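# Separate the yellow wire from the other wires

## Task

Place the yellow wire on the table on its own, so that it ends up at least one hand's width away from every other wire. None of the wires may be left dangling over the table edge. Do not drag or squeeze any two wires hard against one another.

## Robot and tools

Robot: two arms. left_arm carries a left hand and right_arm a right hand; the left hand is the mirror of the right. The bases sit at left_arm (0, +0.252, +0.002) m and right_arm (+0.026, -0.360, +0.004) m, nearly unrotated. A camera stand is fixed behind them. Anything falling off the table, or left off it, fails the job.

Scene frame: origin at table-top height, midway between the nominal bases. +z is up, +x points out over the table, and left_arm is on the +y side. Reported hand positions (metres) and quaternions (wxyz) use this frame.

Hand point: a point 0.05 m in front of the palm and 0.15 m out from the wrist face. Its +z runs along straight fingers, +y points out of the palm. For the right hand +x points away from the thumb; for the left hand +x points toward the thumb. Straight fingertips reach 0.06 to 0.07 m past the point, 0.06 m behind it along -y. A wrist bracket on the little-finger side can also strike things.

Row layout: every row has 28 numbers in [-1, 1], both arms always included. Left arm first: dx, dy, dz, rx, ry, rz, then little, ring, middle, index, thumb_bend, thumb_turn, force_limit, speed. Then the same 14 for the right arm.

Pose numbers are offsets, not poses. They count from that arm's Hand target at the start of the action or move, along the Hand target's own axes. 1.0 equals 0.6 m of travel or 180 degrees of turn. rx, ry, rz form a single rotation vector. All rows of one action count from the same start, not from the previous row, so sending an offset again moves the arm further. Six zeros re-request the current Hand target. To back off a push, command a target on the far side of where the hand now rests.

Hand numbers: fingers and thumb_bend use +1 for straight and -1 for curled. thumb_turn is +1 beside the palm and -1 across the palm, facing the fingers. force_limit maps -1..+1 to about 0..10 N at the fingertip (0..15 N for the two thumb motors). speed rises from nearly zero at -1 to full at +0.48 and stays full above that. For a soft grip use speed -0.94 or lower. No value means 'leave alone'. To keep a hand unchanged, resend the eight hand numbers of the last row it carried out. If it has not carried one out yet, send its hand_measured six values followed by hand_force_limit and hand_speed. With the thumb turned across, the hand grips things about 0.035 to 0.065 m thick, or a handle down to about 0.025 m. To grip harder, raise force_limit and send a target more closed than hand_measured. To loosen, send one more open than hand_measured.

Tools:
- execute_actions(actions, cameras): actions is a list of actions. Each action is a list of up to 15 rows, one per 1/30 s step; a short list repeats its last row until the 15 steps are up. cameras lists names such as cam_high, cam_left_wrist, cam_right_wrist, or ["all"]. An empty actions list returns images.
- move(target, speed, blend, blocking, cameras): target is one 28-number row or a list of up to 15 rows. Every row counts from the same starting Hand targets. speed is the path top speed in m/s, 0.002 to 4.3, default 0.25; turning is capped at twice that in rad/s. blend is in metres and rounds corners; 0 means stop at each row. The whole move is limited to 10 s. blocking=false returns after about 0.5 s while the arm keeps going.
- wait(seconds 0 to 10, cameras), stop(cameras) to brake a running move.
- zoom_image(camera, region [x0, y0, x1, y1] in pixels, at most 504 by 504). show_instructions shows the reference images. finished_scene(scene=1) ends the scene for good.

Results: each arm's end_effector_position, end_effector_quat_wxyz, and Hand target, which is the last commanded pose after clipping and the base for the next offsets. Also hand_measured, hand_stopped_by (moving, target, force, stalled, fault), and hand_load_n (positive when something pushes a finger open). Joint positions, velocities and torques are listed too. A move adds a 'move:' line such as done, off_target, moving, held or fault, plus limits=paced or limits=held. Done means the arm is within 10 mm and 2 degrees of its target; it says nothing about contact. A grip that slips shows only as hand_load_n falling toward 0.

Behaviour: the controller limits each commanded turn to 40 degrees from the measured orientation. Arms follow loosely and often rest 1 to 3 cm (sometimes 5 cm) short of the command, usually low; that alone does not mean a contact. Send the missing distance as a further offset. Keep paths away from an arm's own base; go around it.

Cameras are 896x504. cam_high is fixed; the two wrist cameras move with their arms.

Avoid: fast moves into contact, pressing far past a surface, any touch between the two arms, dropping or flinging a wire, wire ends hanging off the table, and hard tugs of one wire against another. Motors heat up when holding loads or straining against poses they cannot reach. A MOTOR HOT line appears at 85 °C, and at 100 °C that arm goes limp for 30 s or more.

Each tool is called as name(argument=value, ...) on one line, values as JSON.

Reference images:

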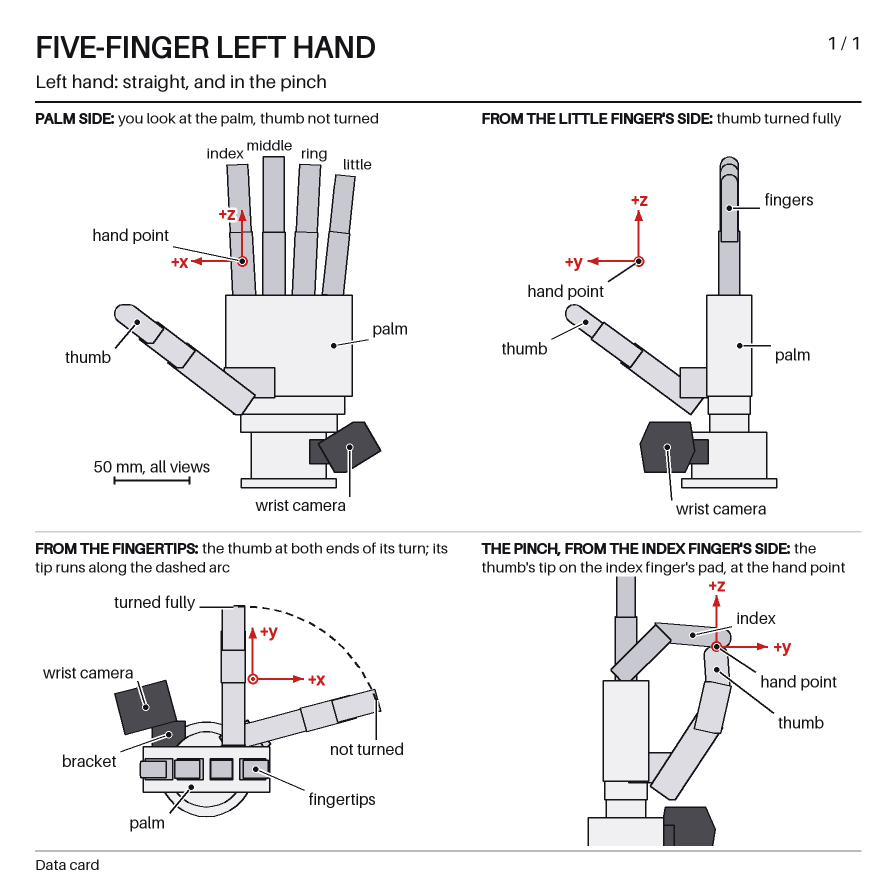

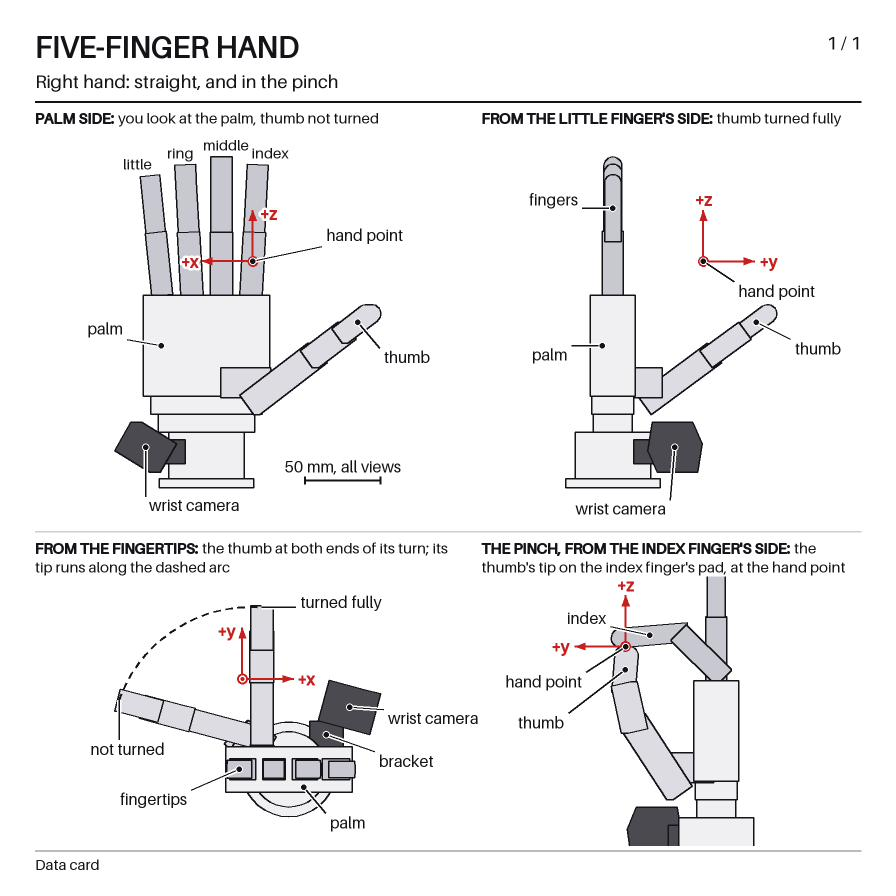

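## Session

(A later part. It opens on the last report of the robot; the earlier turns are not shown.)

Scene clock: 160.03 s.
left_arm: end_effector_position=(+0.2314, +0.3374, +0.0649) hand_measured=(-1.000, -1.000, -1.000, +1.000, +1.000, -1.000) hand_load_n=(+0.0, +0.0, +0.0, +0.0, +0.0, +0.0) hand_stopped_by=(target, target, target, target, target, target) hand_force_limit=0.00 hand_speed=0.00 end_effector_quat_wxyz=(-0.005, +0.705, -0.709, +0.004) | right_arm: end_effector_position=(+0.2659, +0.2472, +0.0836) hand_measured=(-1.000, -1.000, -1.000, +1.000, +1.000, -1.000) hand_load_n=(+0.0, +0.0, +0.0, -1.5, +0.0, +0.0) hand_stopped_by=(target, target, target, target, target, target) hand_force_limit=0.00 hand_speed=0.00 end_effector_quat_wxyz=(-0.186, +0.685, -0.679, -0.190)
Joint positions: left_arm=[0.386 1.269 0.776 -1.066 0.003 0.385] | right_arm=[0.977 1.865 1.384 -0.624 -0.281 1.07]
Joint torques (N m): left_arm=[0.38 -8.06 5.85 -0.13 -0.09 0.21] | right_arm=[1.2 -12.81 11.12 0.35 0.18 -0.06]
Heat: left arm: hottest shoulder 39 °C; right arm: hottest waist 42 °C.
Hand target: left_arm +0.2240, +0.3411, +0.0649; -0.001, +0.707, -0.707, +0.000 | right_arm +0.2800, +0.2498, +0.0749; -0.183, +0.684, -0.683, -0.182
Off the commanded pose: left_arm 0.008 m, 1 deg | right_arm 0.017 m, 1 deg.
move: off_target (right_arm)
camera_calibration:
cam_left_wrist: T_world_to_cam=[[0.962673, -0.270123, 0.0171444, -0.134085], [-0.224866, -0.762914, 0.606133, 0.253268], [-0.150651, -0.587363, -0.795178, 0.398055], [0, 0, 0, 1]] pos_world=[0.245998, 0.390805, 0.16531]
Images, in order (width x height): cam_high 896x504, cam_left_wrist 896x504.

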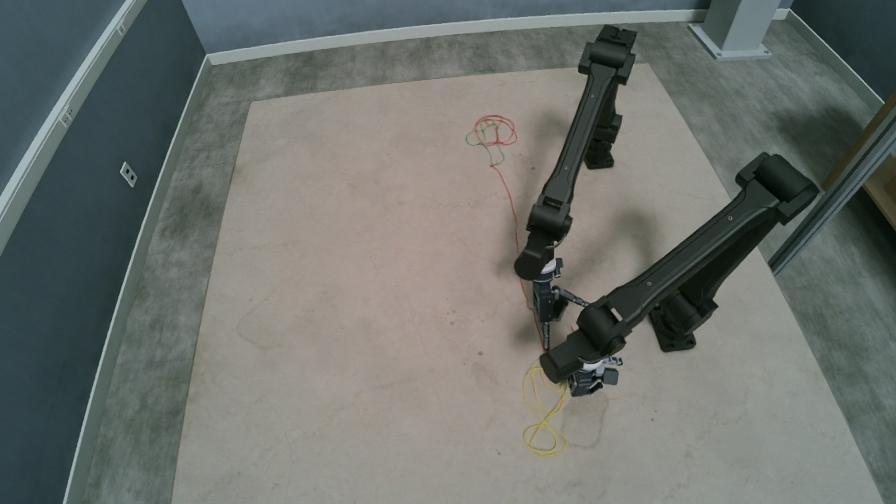

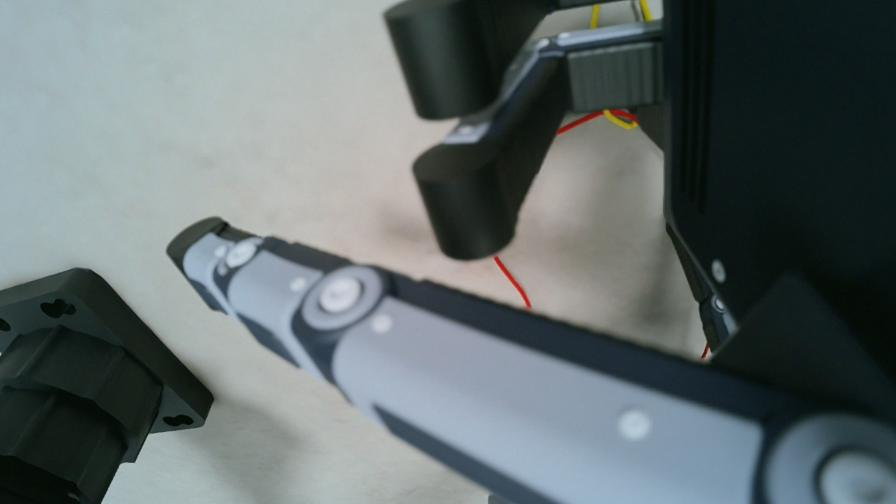

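move(target=[0,0,0,0,0,0,-1,-1,-1,1,1,-1,0,0, 0.003,-0.0833,0.0,0,0,0,-1,-1,-1,1,1,-1,0,0], speed=0.05, cameras=["cam_left_wrist","cam_high"])

zoom_image(camera="cam_left_wrist", region=[440, 80, 740, 380])

zoom_image(camera="cam_high", region=[480, 250, 620, 400])

Scene clock: 161.97 s.
left_arm: end_effector_position=(+0.2314, +0.3374, +0.0649) hand_measured=(-1.000, -1.000, -1.000, +1.000, +1.000, -1.000) hand_load_n=(+0.0, +0.0, +0.0, +0.5, +0.0, +0.0) hand_stopped_by=(target, target, target, target, target, target) hand_force_limit=0.00 hand_speed=0.00 end_effector_quat_wxyz=(-0.005, +0.705, -0.709, +0.004) | right_arm: end_effector_position=(+0.3150, +0.2471, +0.0842) hand_measured=(-1.000, -1.000, -1.000, +1.000, +1.000, -1.000) hand_load_n=(+0.0, +0.0, +0.0, -1.5, +0.0, +0.0) hand_stopped_by=(target, target, target, target, target, target) hand_force_limit=0.00 hand_speed=0.00 end_effector_quat_wxyz=(-0.187, +0.685, -0.678, -0.190)
Joint positions: left_arm=[0.386 1.269 0.776 -1.066 0.003 0.385] | right_arm=[0.907 1.93 1.488 -0.682 -0.312 1.003]
Joint torques (N m): left_arm=[0.09 -7.88 5.83 0.08 -0.07 0.28] | right_arm=[1.38 -13.51 11.17 0.42 0.18 -0.09]
Heat: left arm: hottest shoulder 39 °C; right arm: hottest waist 42 °C.
Hand target: left_arm +0.2240, +0.3411, +0.0649; -0.001, +0.707, -0.707, +0.000 | right_arm +0.3298, +0.2483, +0.0739; -0.183, +0.684, -0.683, -0.182
Off the commanded pose: left_arm 0.008 m, 1 deg | right_arm 0.018 m, 1 deg.
move: off_target (right_arm)
camera_calibration:
cam_left_wrist: T_world_to_cam=[[0.962673, -0.270123, 0.0171444, -0.134085], [-0.224866, -0.762914, 0.606133, 0.253268], [-0.150651, -0.587363, -0.795178, 0.398055], [0, 0, 0, 1]] pos_world=[0.245998, 0.390805, 0.16531]
Images, in order (width x height): cam_high 896x504, cam_left_wrist 896x504.

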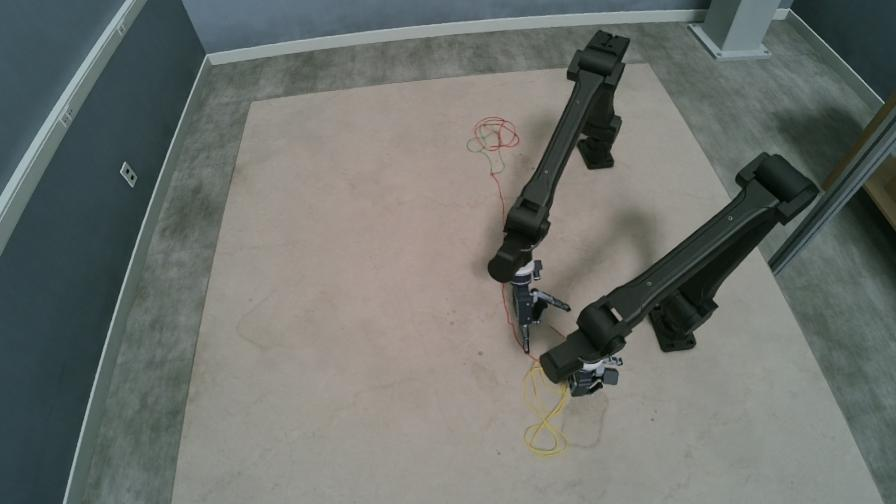

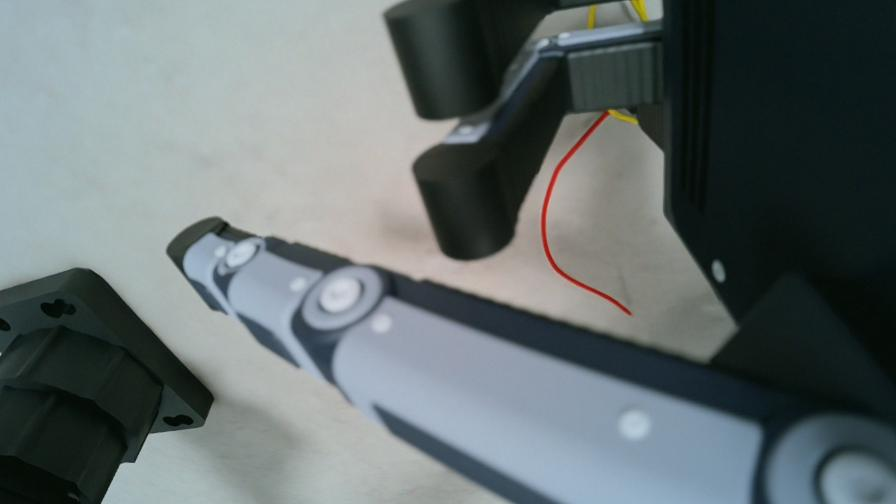

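Scaled by 1.680 from the camera's 896x504 image, which has a finer 1280x720 frame.

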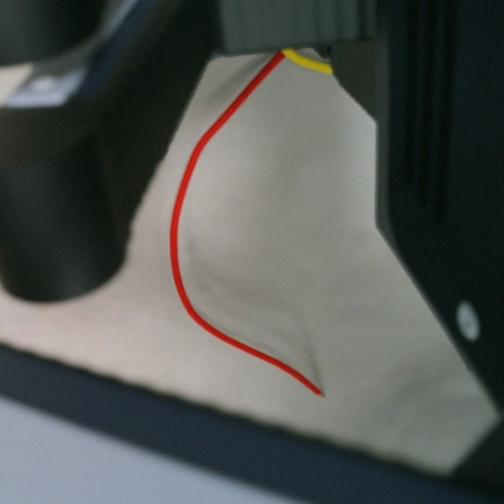

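Scaled by 3.360 from the camera's 896x504 image, which has a finer 1280x720 frame.

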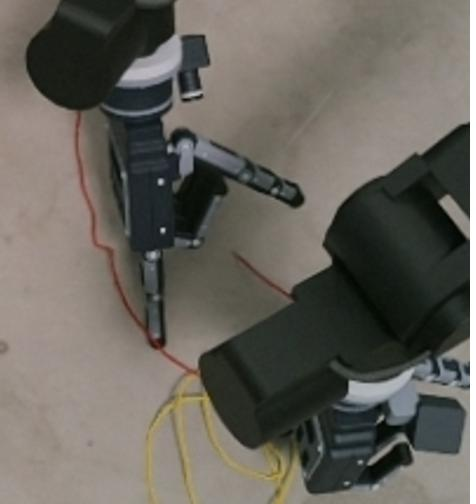

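move(target=[0,0,0,0,0,0,-1,-1,-1,1,1,-1,0,0, 0.0433,-0.1,-0.025,0,0,0,-1,-1,-1,1,1,-1,0,0], speed=0.05, cameras=["cam_left_wrist","cam_high"])

zoom_image(camera="cam_high", region=[480, 250, 620, 400])

Scene clock: 164.43 s.
left_arm: end_effector_position=(+0.2314, +0.3374, +0.0649) hand_measured=(-1.000, -1.000, -1.000, +1.000, +1.000, -1.000) hand_load_n=(+0.0, +0.0, +0.0, +0.5, +0.0, -0.5) hand_stopped_by=(target, target, target, target, target, target) hand_force_limit=0.00 hand_speed=0.00 end_effector_quat_wxyz=(-0.005, +0.705, -0.709, +0.004) | right_arm: end_effector_position=(+0.3753, +0.2187, +0.0841) hand_measured=(-1.000, -1.000, -1.000, +1.000, +1.000, -1.000) hand_load_n=(+0.0, +0.0, +0.0, -1.0, +0.0, +0.0) hand_stopped_by=(target, target, target, target, target, target) hand_force_limit=0.00 hand_speed=0.00 end_effector_quat_wxyz=(-0.187, +0.685, -0.678, -0.189)
Joint positions: left_arm=[0.386 1.269 0.776 -1.066 0.003 0.385] | right_arm=[0.8 1.973 1.558 -0.743 -0.356 0.901]
Joint torques (N m): left_arm=[0.26 -7.41 5.83 -0.08 -0.08 0.2] | right_arm=[1.03 -13.98 11.3 0.32 0.16 -0.06]
Heat: left arm: hottest shoulder 39 °C; right arm: hottest waist 42 °C.
Hand target: left_arm +0.2240, +0.3411, +0.0649; -0.001, +0.707, -0.707, +0.000 | right_arm +0.3899, +0.2184, +0.0739; -0.183, +0.684, -0.683, -0.182
Off the commanded pose: left_arm 0.008 m, 1 deg | right_arm 0.018 m, 1 deg.
move: off_target (right_arm)
camera_calibration:
cam_left_wrist: T_world_to_cam=[[0.962673, -0.270123, 0.0171444, -0.134085], [-0.224866, -0.762914, 0.606133, 0.253268], [-0.150651, -0.587363, -0.795178, 0.398055], [0, 0, 0, 1]] pos_world=[0.245998, 0.390805, 0.16531]
Images, in order (width x height): cam_high 896x504, cam_left_wrist 896x504.

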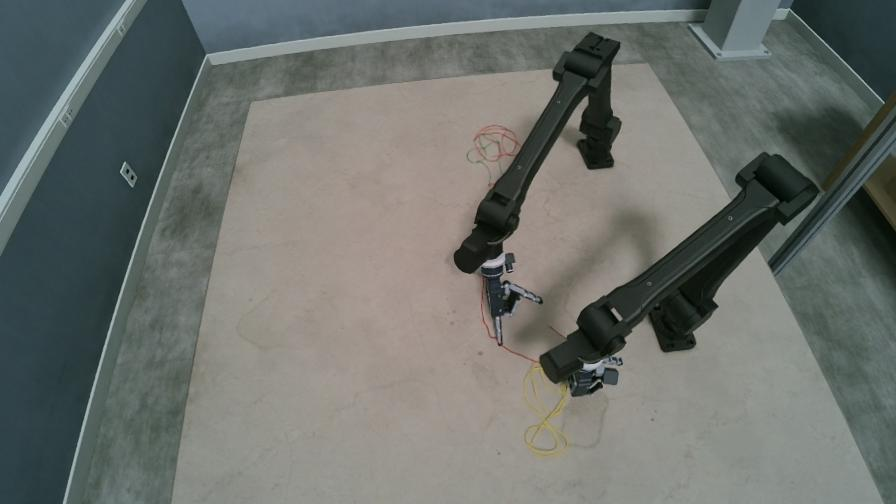

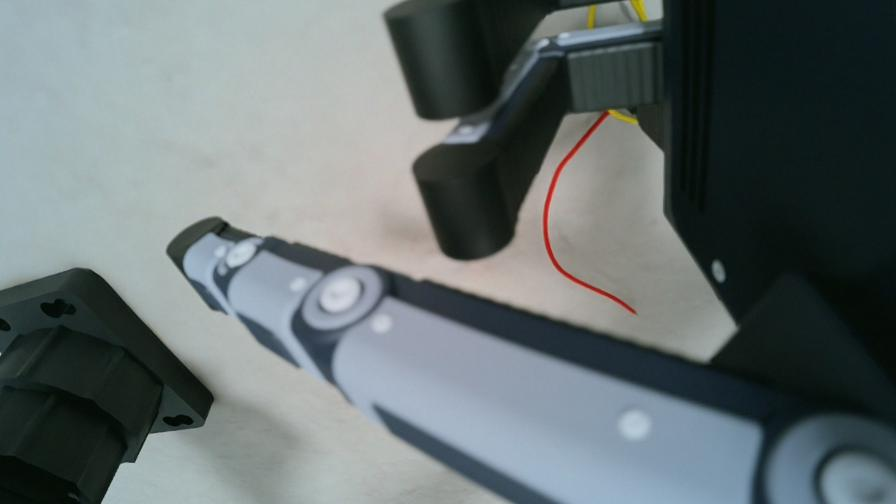

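Scaled by 3.360 from the camera's 896x504 image, which has a finer 1280x720 frame.

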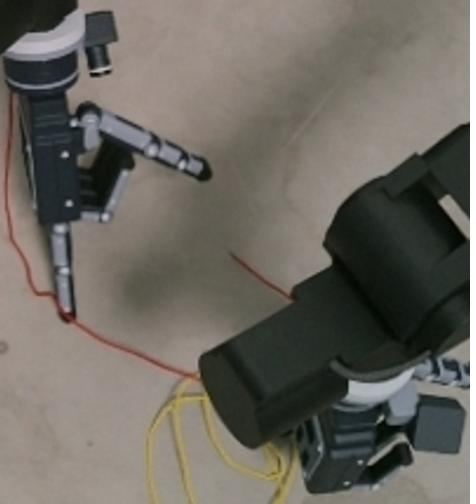

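move(target=[[0,0,-0.1,0,0,0,-1,-1,-1,1,1,-1,0,0, 0,0,0,0,0,0,-1,-1,-1,1,1,-1,0,0],[0,0,-0.1,0,0,0,1,1,1,1,1,1,0,0, 0,0,0,0,0,0,-1,-1,-1,1,1,-1,0,0]], speed=0.08, cameras=["cam_left_wrist","cam_high"])

zoom_image(camera="cam_left_wrist", region=[440, 30, 680, 330])

Scene clock: 167.67 s.
left_arm: end_effector_position=(+0.2104, +0.3300, +0.1092) hand_measured=(+1.000, +1.000, +1.000, +1.000, +1.000, +1.000) hand_load_n=(+0.0, +0.0, +0.0, +0.0, +0.0, +0.0) hand_stopped_by=(target, target, target, target, target, target) hand_force_limit=0.00 hand_speed=0.00 end_effector_quat_wxyz=(+0.021, +0.705, -0.709, -0.008) | right_arm: end_effector_position=(+0.3753, +0.2187, +0.0841) hand_measured=(-1.000, -1.000, -1.000, +1.000, +1.000, -1.000) hand_load_n=(+0.0, +0.0, +0.0, -1.5, -0.5, +0.0) hand_stopped_by=(target, target, target, target, target, target) hand_force_limit=0.00 hand_speed=0.00 end_effector_quat_wxyz=(-0.187, +0.685, -0.678, -0.189)
Joint positions: left_arm=[0.388 1.197 0.832 -1.251 0.002 0.388] | right_arm=[0.8 1.973 1.558 -0.743 -0.356 0.9]
Joint torques (N m): left_arm=[-0.26 -7.82 10.14 0.2 -0.07 0.13] | right_arm=[1.08 -13.68 11.22 0.36 0.15 -0.08]
Heat: left arm: hottest shoulder 39 °C; right arm: hottest waist 41 °C.
Hand target: left_arm +0.2239, +0.3410, +0.1250; -0.001, +0.707, -0.707, +0.000 | right_arm +0.3899, +0.2184, +0.0739; -0.183, +0.684, -0.683, -0.182
Off the commanded pose: left_arm 0.023 m, 3 deg | right_arm 0.018 m, 1 deg.
move: off_target (left_arm, right_arm); target 2's new numbers were sent with left_arm's hand 0.023 m and 3 deg from that target
camera_calibration:
cam_left_wrist: T_world_to_cam=[[0.962247, -0.270641, -0.0288905, -0.11138], [-0.192035, -0.750296, 0.632597, 0.202045], [-0.192883, -0.603167, -0.773942, 0.437605], [0, 0, 0, 1]] pos_world=[0.230381, 0.385398, 0.207649]
Images, in order (width x height): cam_high 896x504, cam_left_wrist 896x504.

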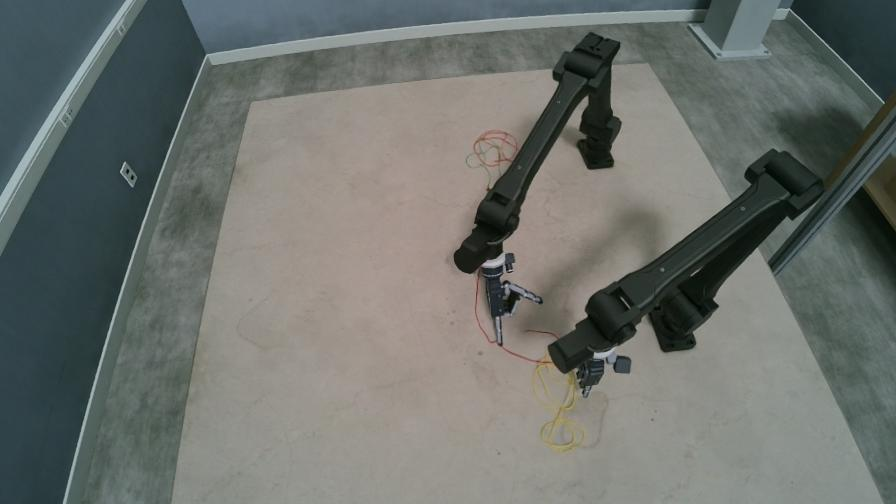

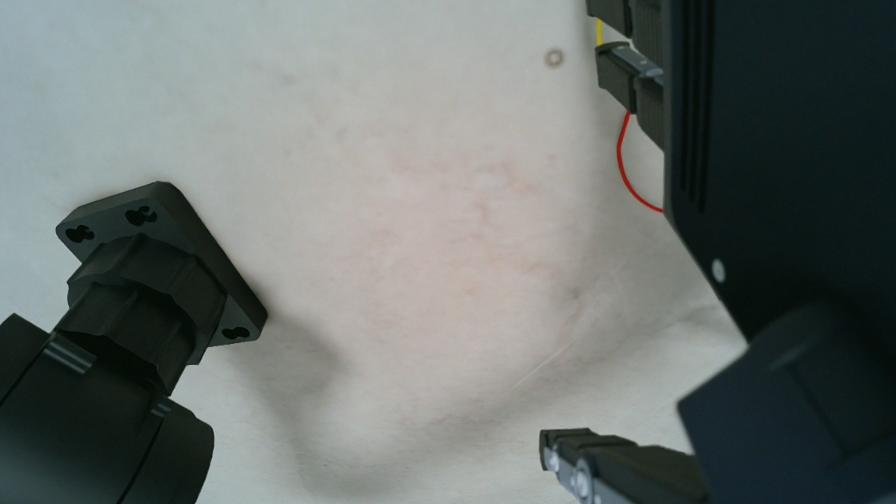

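Scaled by 1.680 from the camera's 896x504 image, which has a finer 1280x720 frame.

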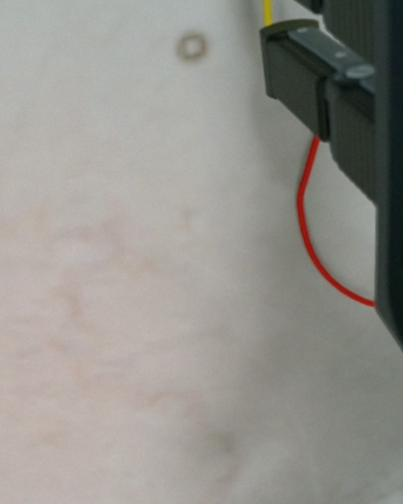

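zoom_image(camera="cam_high", region=[480, 300, 630, 460])

Scaled by 3.150 from the camera's 896x504 image, which has a finer 1280x720 frame.

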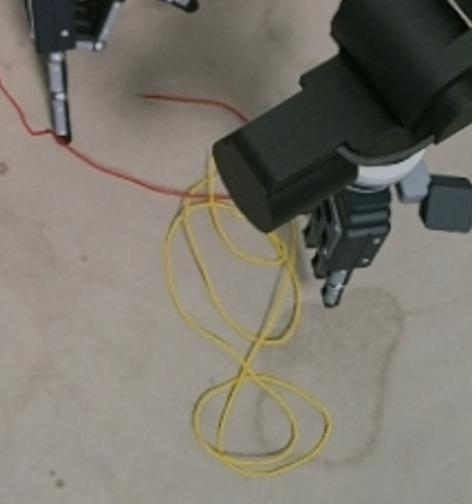

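move(target=[-0.2667,-0.1833,-0.1333,0,0,0,1,1,1,1,1,1,0,0, 0,0,0,0,0,0,-1,-1,-1,1,1,-1,0,0], speed=0.2, cameras=["cam_left_wrist","cam_high"])

zoom_image(camera="cam_left_wrist", region=[380, 100, 680, 400])

Scene clock: 170.23 s.
left_arm: end_effector_position=(+0.3253, +0.4884, +0.1928) hand_measured=(+1.000, +1.000, +1.000, +1.000, +1.000, +1.000) hand_load_n=(+0.0, +0.0, +0.0, +0.0, +0.5, +0.0) hand_stopped_by=(target, target, target, target, target, target) hand_force_limit=0.00 hand_speed=0.00 end_effector_quat_wxyz=(+0.015, +0.707, -0.707, -0.004) | right_arm: end_effector_position=(+0.3753, +0.2187, +0.0841) hand_measured=(-1.000, -1.000, -1.000, +1.000, +1.000, -1.000) hand_load_n=(+0.0, +0.0, +0.0, -1.0, +0.0, +0.0) hand_stopped_by=(target, target, target, target, target, target) hand_force_limit=0.00 hand_speed=0.00 end_effector_quat_wxyz=(-0.187, +0.685, -0.678, -0.189)
Joint positions: left_arm=[0.611 1.594 1.459 -1.467 -0.002 0.606] | right_arm=[0.8 1.973 1.558 -0.743 -0.356 0.9]
Joint torques (N m): left_arm=[0.09 -12.86 10.78 0.29 0.18 0.26] | right_arm=[0.97 -14.21 11.33 0.4 0.14 -0.06]
Heat: left arm: hottest shoulder 39 °C; right arm: hottest waist 41 °C.
Hand target: left_arm +0.3338, +0.5008, +0.2052; -0.001, +0.707, -0.707, +0.000 | right_arm +0.3899, +0.2184, +0.0739; -0.183, +0.684, -0.683, -0.182
Off the commanded pose: left_arm 0.020 m, 2 deg | right_arm 0.018 m, 1 deg.
move: off_target (left_arm, right_arm)
camera_calibration:
cam_left_wrist: T_world_to_cam=[[0.963708, -0.266528, -0.0151746, -0.181735], [-0.198476, -0.75334, 0.626966, 0.294752], [-0.178536, -0.6012, -0.778899, 0.615258], [0, 0, 0, 1]] pos_world=[0.343486, 0.543504, 0.291666]
Images, in order (width x height): cam_high 896x504, cam_left_wrist 896x504.

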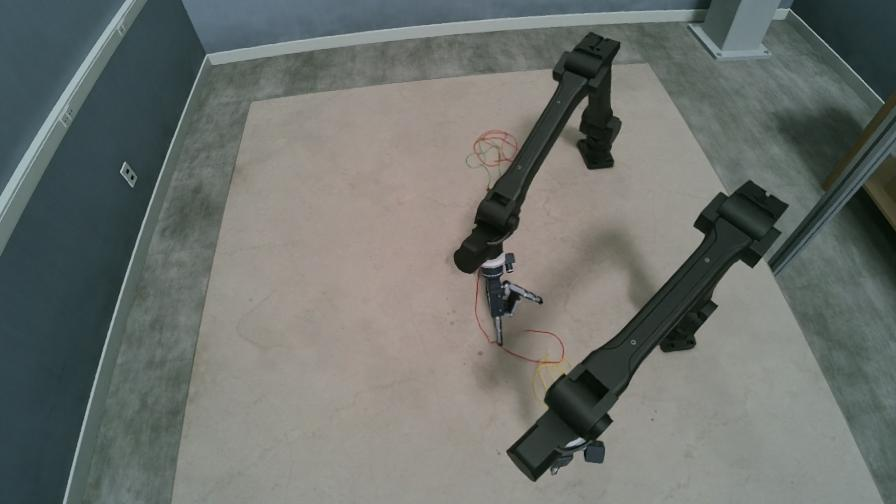

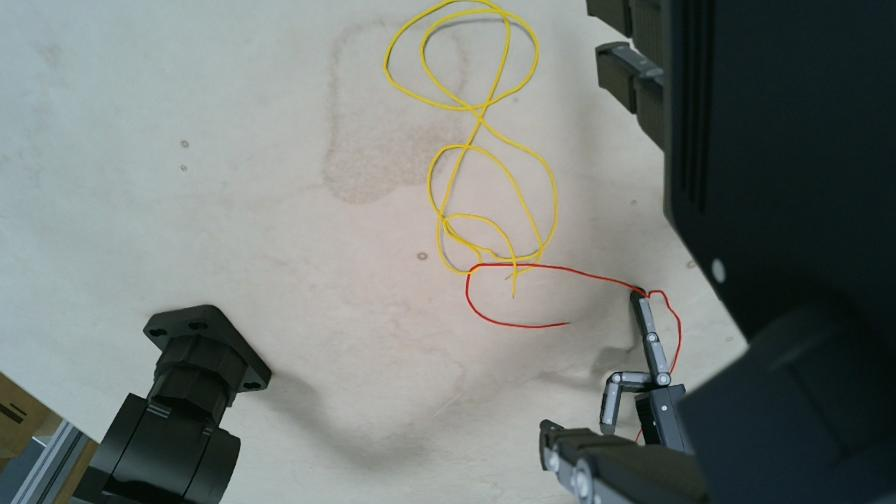

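Scaled by 1.680 from the camera's 896x504 image, which has a finer 1280x720 frame.

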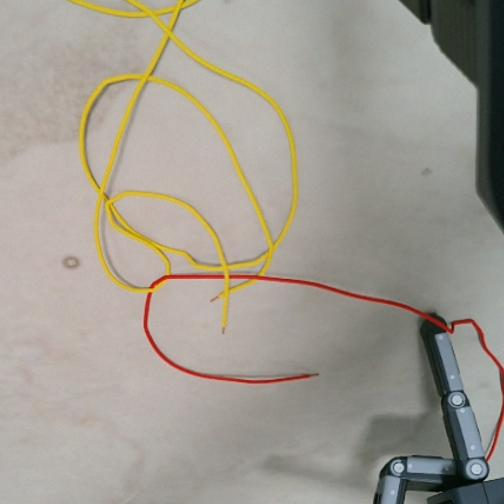

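zoom_image(camera="cam_left_wrist", region=[430, 230, 550, 310])

Scaled by 4.200 from the camera's 896x504 image, which has a finer 1280x720 frame.

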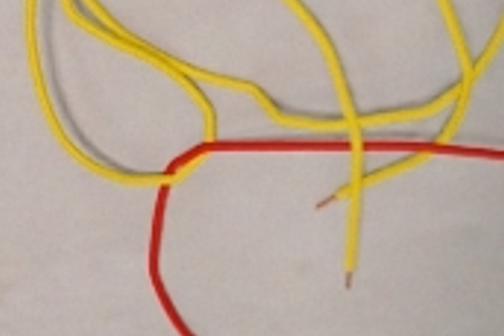

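move(target="[0,0,0,0,0,0,1,1,1,1,1,1,0,0, 0,0,0,0,0,0,-1,-1,-1,1,1,-1,0,0],[0,0,0,0,0,0,1,1,1,1,1,1,0,0, -0.003,-0.1,0.0,0,0,0,-1,-1,-1,1,1,-1,0,0]", speed=0.05, cameras=["cam_left_wrist","cam_high"])


move(target=[0,0,0,0,0,0,1,1,1,1,1,1,0,0, -0.003,-0.1,0.0,0,0,0,-1,-1,-1,1,1,-1,0,0], speed=0.05, cameras=["cam_left_wrist","cam_high"])

Scene clock: 172.97 s.
left_arm: end_effector_position=(+0.3253, +0.4884, +0.1928) hand_measured=(+1.000, +1.000, +1.000, +1.000, +1.000, +1.000) hand_load_n=(+0.0, +0.0, +0.0, +0.0, +0.0, +0.0) hand_stopped_by=(target, target, target, target, target, target) hand_force_limit=0.00 hand_speed=0.00 end_effector_quat_wxyz=(+0.015, +0.707, -0.707, -0.004) | right_arm: end_effector_position=(+0.4351, +0.2209, +0.0858) hand_measured=(-1.000, -1.000, -1.000, +1.000, +1.000, -1.000) hand_load_n=(+0.0, +0.0, +0.0, -1.5, +0.0, +0.0) hand_stopped_by=(target, target, target, target, target, target) hand_force_limit=0.00 hand_speed=0.00 end_effector_quat_wxyz=(-0.186, +0.685, -0.679, -0.189)
Joint positions: left_arm=[0.611 1.594 1.459 -1.467 -0.002 0.607] | right_arm=[0.735 2.083 1.746 -0.847 -0.38 0.837]
Joint torques (N m): left_arm=[-0.38 -12.16 11 0.18 0.06 0.19] | right_arm=[1.32 -15.27 11.77 0.36 0.11 -0.08]
Heat: left arm: hottest elbow 40 °C; right arm: hottest waist 41 °C.
Hand target: left_arm +0.3338, +0.5009, +0.2052; -0.001, +0.707, -0.707, +0.000 | right_arm +0.4499, +0.2199, +0.0748; -0.183, +0.683, -0.683, -0.182
Off the commanded pose: left_arm 0.020 m, 2 deg | right_arm 0.018 m, 1 deg.
move: off_target (left_arm, right_arm)
camera_calibration:
cam_left_wrist: T_world_to_cam=[[0.963616, -0.266862, -0.0151398, -0.181532], [-0.19875, -0.753239, 0.627, 0.294781], [-0.178726, -0.601178, -0.778872, 0.615303], [0, 0, 0, 1]] pos_world=[0.343486, 0.543504, 0.291666]
Images, in order (width x height): cam_high 896x504, cam_left_wrist 896x504.

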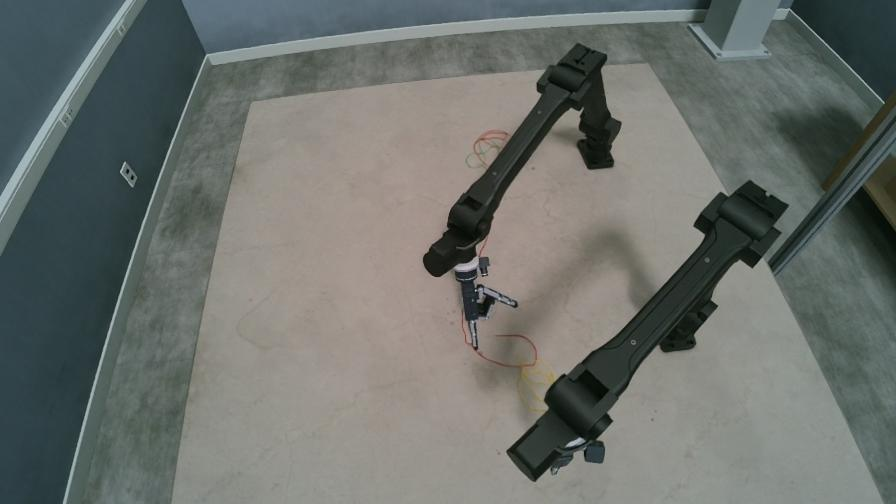

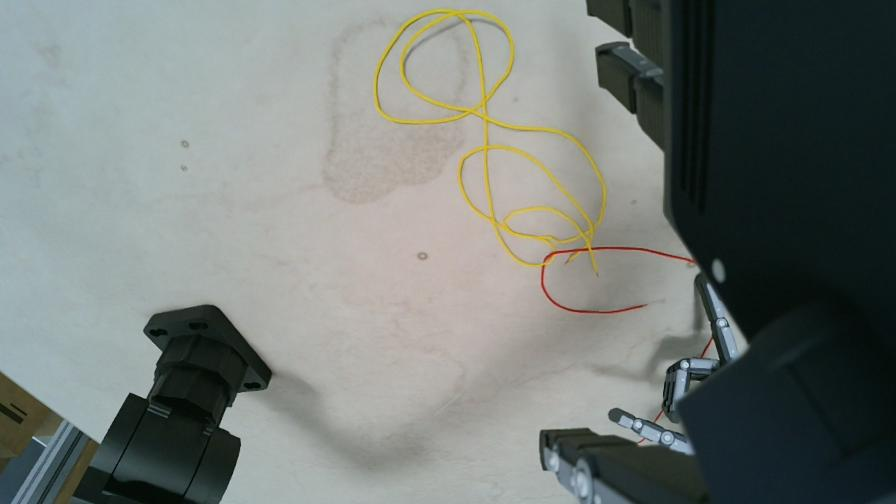

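move(target=[[0,0,0,0,0,0,1,1,1,1,1,1,0,0, -0.0417,0,-0.0722,0,0,0,-1,-1,-1,1,1,-1,0,0],[0,0,0,0,0,0,1,1,1,1,1,1,0,0, -0.181,0.0583,-0.0302,0,0.1667,0,-1,1,-1,1,1,-1,0,0]], speed=0.1, cameras=["cam_left_wrist","cam_high"])

zoom_image(camera="cam_left_wrist", region=[480, 180, 780, 480])

zoom_image(camera="cam_high", region=[430, 270, 580, 420])

Scene clock: 184.90 s.
left_arm: end_effector_position=(+0.3253, +0.4884, +0.1928) hand_measured=(+1.000, +1.000, +1.000, +1.000, +1.000, +1.000) hand_load_n=(+0.0, +0.0, +0.0, +0.0, +0.0, +0.0) hand_stopped_by=(target, target, target, target, target, target) hand_force_limit=0.00 hand_speed=0.00 end_effector_quat_wxyz=(+0.015, +0.707, -0.707, -0.004) | right_arm: end_effector_position=(+0.4130, +0.2972, +0.1384) hand_measured=(-1.000, +1.000, -1.000, +1.000, +1.000, -1.000) hand_load_n=(+0.0, +0.0, +0.0, +0.0, +0.0, +0.0) hand_stopped_by=(target, target, target, target, target, target) hand_force_limit=0.00 hand_speed=0.00 end_effector_quat_wxyz=(-0.064, +0.698, -0.713, -0.018)
Joint positions: left_arm=[0.611 1.594 1.459 -1.467 -0.002 0.607] | right_arm=[0.913 2.471 2.703 -1.669 -0.013 0.97]
Joint torques (N m): left_arm=[-0.03 -12.4 10.91 -0.06 0.12 0.17] | right_arm=[2.96 -20.37 12.82 0.06 0.23 0.1]
Heat: left arm: hottest elbow 43 °C; right arm: hottest shoulder 42 °C.
Hand target: left_arm +0.3338, +0.5009, +0.2052; -0.001, +0.707, -0.707, +0.000 | right_arm +0.4149, +0.3049, +0.1446; +0.000, +0.707, -0.707, +0.001
Off the commanded pose: left_arm 0.020 m, 2 deg | right_arm 0.010 m, 8 deg.
joint sent to its limit (right arm) — joint 4 (wrist pitch), lower limit. The joint targets are off in orientation, not in position.
move: off_target (left_arm, right_arm); target 2's new numbers were sent with right_arm's hand 0.010 m and 8 deg from that target
camera_calibration:
cam_left_wrist: T_world_to_cam=[[0.963616, -0.266862, -0.0151398, -0.181532], [-0.19875, -0.753239, 0.627, 0.294781], [-0.178726, -0.601178, -0.778872, 0.615303], [0, 0, 0, 1]] pos_world=[0.343486, 0.543504, 0.291666]
Images, in order (width x height): cam_high 896x504, cam_left_wrist 896x504.

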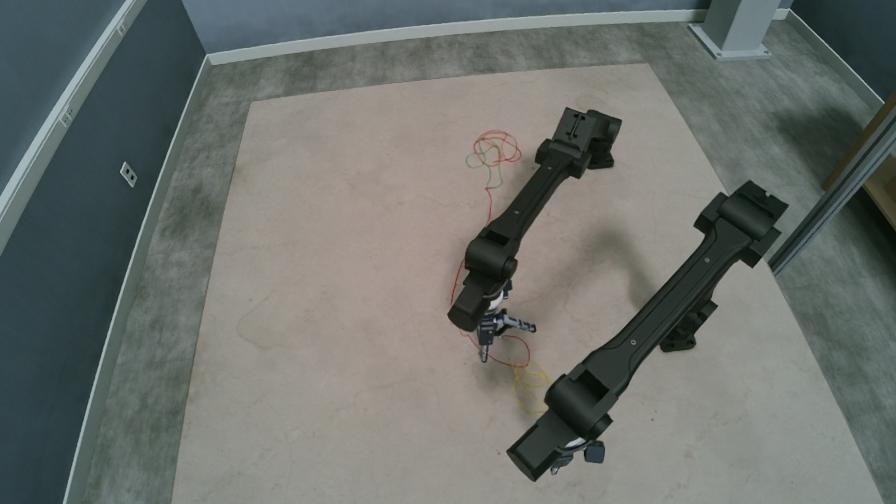

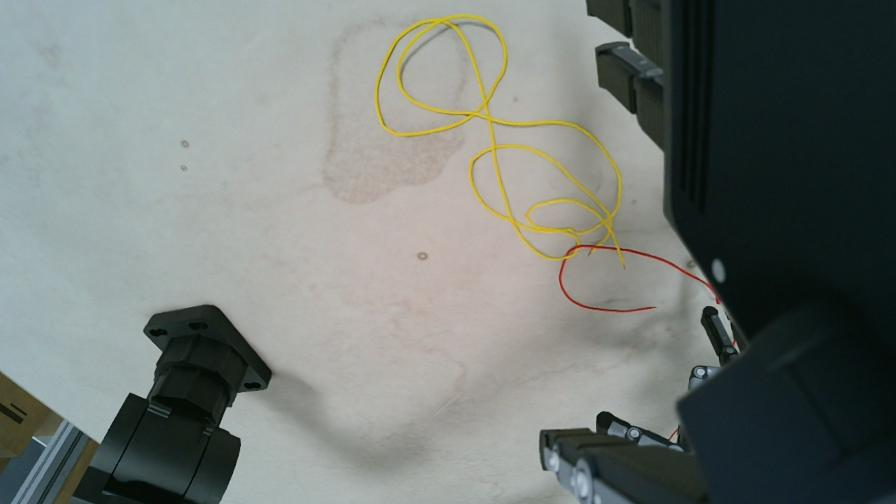

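Scaled by 1.680 from the camera's 896x504 image, which has a finer 1280x720 frame.

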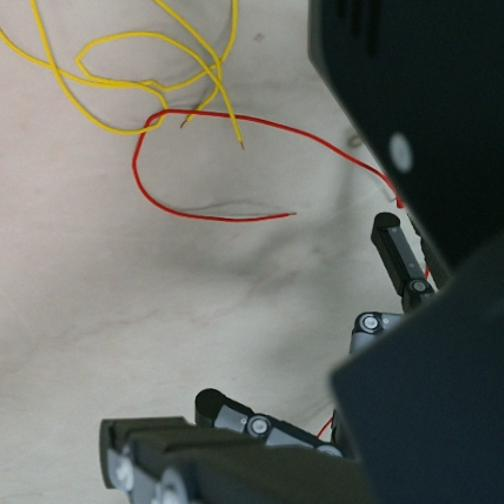

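Scaled by 3.360 from the camera's 896x504 image, which has a finer 1280x720 frame.

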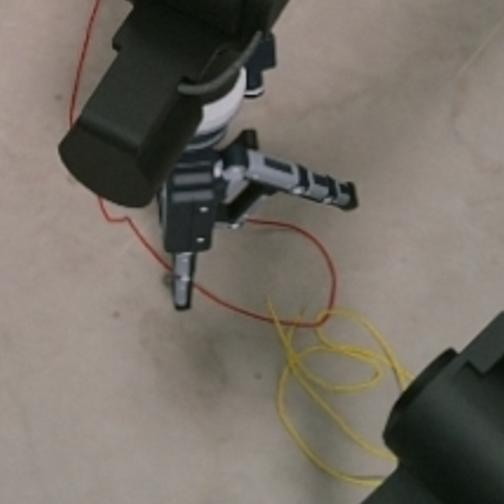

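move(target=[[0.0548,0.103,0.1753,0,0,0,-1,-1,-1,1,1,1,0,0, 0.4083,-0.05,-0.0083,0,0,-0.5,-1,1,-1,1,1,-1,0,0],[0.0548,0.103,0.2342,0,0,0,-1,-1,-1,1,1,1,0,0, 0.4083,-0.05,-0.0083,0,0,-0.5,-1,1,-1,1,1,-1,0,0]], speed=[0.2,0.08], cameras=["all"])

zoom_image(camera="cam_high", region=[430, 220, 630, 450])

Scene clock: 191.97 s.
left_arm: end_effector_position=(+0.2739, +0.4620, +0.0685) hand_measured=(-1.000, -1.000, -1.000, +1.000, +1.000, +1.000) hand_load_n=(+0.0, +0.0, +0.0, +0.0, +0.0, +0.0) hand_stopped_by=(target, target, target, target, target, target) hand_force_limit=0.00 hand_speed=0.00 end_effector_quat_wxyz=(+0.000, +0.705, -0.709, +0.000) | right_arm: end_effector_position=(+0.4392, +0.0619, +0.1378) hand_measured=(-1.000, +1.000, -1.000, +1.000, +1.000, -1.000) hand_load_n=(+0.0, -0.5, +0.0, +0.0, -0.5, +0.0) hand_stopped_by=(target, target, target, target, target, target) hand_force_limit=0.00 hand_speed=0.00 end_effector_quat_wxyz=(+0.012, +1.000, -0.002, -0.011)
Joint positions: left_arm=[0.629 1.528 1.045 -1.088 -0.001 0.628] | right_arm=[0.792 2.137 2.1 -1.567 0.001 -0.74]
Joint torques (N m): left_arm=[-0.03 -10.29 6.67 0.9 0.09 0.14] | right_arm=[1.61 -19.66 8.5 0.34 0.25 -0.08]
Heat: left arm: hottest elbow 42 °C; right arm: hottest shoulder 43 °C.
Hand target: left_arm +0.2722, +0.4683, +0.0646; -0.001, +0.707, -0.707, +0.000 | right_arm +0.4451, +0.0601, +0.1501; +0.001, +1.000, +0.000, +0.000
Off the commanded pose: left_arm 0.008 m, 0 deg | right_arm 0.014 m, 2 deg.
move: off_target (right_arm)
camera_calibration:
cam_left_wrist: T_world_to_cam=[[0.962831, -0.270058, 0.00506298, -0.140661], [-0.216998, -0.762224, 0.609858, 0.352935], [-0.160838, -0.588289, -0.792494, 0.483566], [0, 0, 0, 1]] pos_world=[0.289795, 0.515505, 0.168695]
cam_right_wrist: T_world_to_cam=[[0.228742, -0.973485, 0.00204112, -0.0366369], [-0.873485, -0.204318, 0.441903, 0.351433], [-0.429769, -0.102864, -0.897061, 0.435165], [0, 0, 0, 1]] pos_world=[0.502372, 0.0809016, 0.235145]

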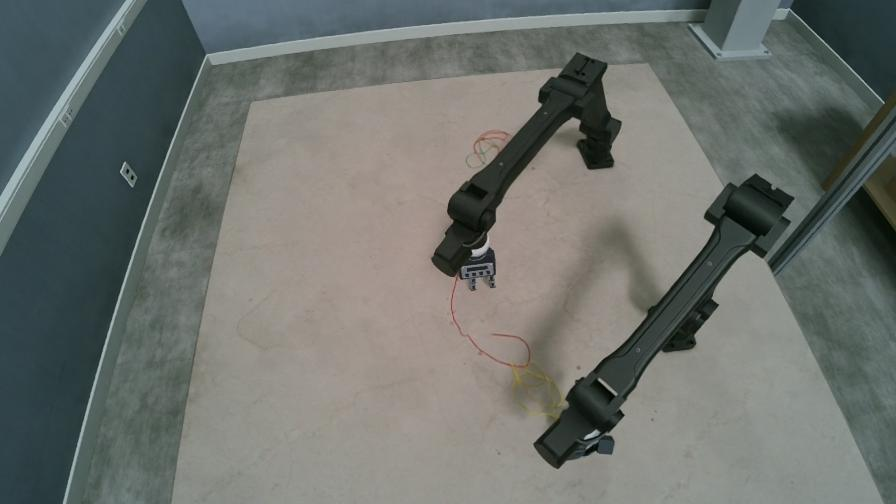

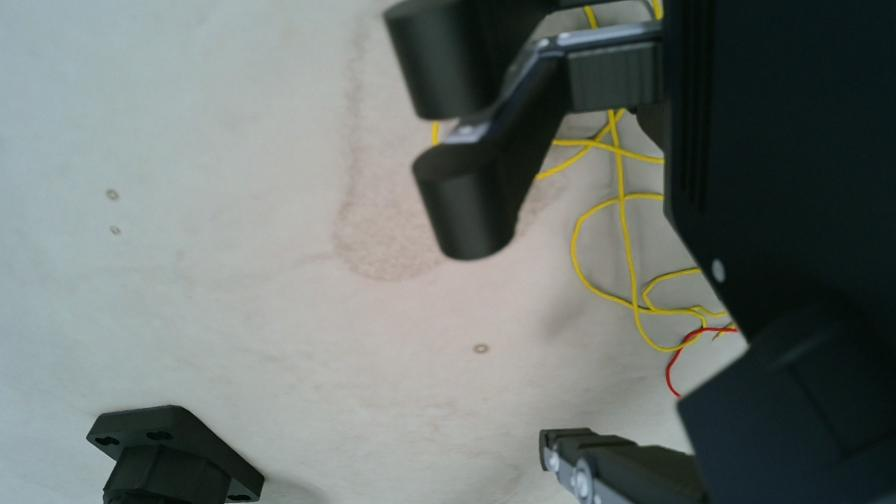

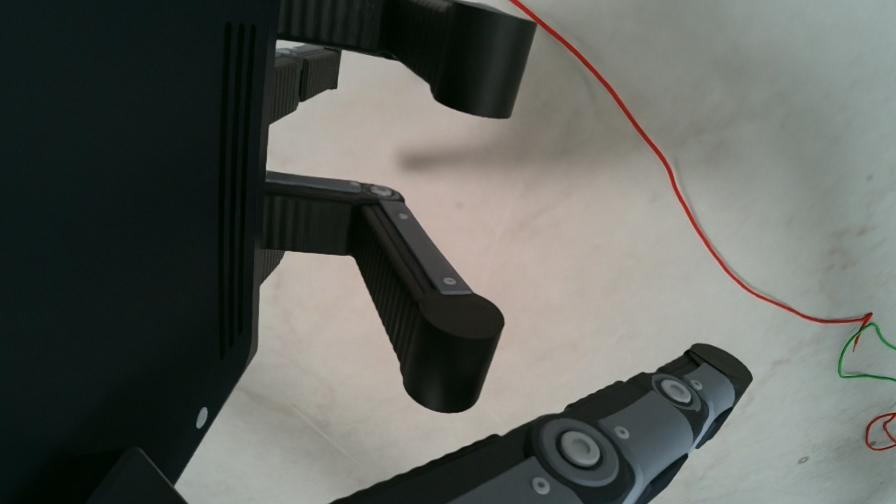

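Scaled by 2.191 from the camera's 896x504 image, which has a finer 1280x720 frame.

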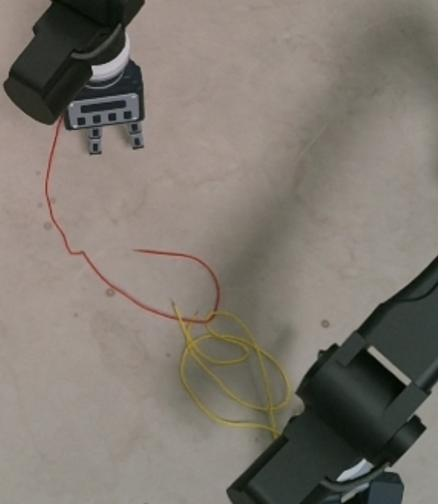

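move(target=[0,0,0,0,0,0,-1,-1,-1,1,1,1,0,0, 0.1007,0.15,0,0,0,0,-1,1,-1,1,1,-1,0,0], speed=0.15, cameras=["cam_high"])

zoom_image(camera="cam_high", region=[410, 200, 560, 380])

Scene clock: 194.40 s.
left_arm: end_effector_position=(+0.2739, +0.4620, +0.0685) hand_measured=(-1.000, -1.000, -1.000, +1.000, +1.000, +1.000) hand_load_n=(+0.0, +0.0, +0.0, +0.0, +0.0, +0.0) hand_stopped_by=(target, target, target, target, target, target) hand_force_limit=0.00 hand_speed=0.00 end_effector_quat_wxyz=(+0.000, +0.705, -0.709, +0.000) | right_arm: end_effector_position=(+0.5037, -0.0324, +0.1385) hand_measured=(-1.000, +1.000, -1.000, +1.000, +1.000, -1.000) hand_load_n=(+0.0, +0.0, +0.0, +0.0, -0.5, +0.0) hand_stopped_by=(target, target, target, target, target, target) hand_force_limit=0.00 hand_speed=0.00 end_effector_quat_wxyz=(+0.011, +1.000, -0.007, -0.012)
Joint positions: left_arm=[0.629 1.528 1.045 -1.088 -0.001 0.628] | right_arm=[0.616 2.086 2.016 -1.534 0.002 -0.905]
Joint torques (N m): left_arm=[0.67 -10.4 6.58 0.79 0.06 0.25] | right_arm=[2.49 -19.25 8.54 0.44 0.17 -0.14]
Heat: left arm: hottest elbow 42 °C; right arm: hottest shoulder 43 °C.
Hand target: left_arm +0.2722, +0.4683, +0.0646; -0.001, +0.707, -0.707, +0.000 | right_arm +0.5055, -0.0299, +0.1502; +0.001, +1.000, +0.001, +0.000
Off the commanded pose: left_arm 0.008 m, 0 deg | right_arm 0.012 m, 2 deg.
move: off_target (right_arm)
Images, in order (width x height): cam_high 896x504.

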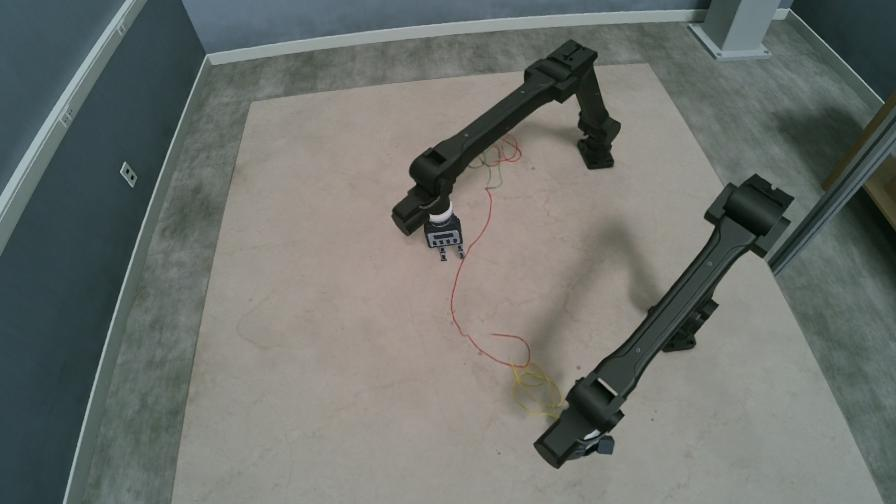

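Scaled by 2.800 from the camera's 896x504 image, which has a finer 1280x720 frame.

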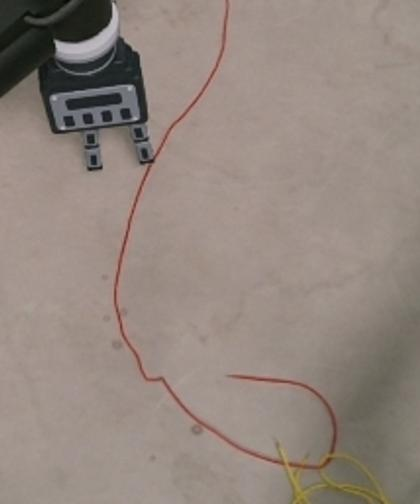

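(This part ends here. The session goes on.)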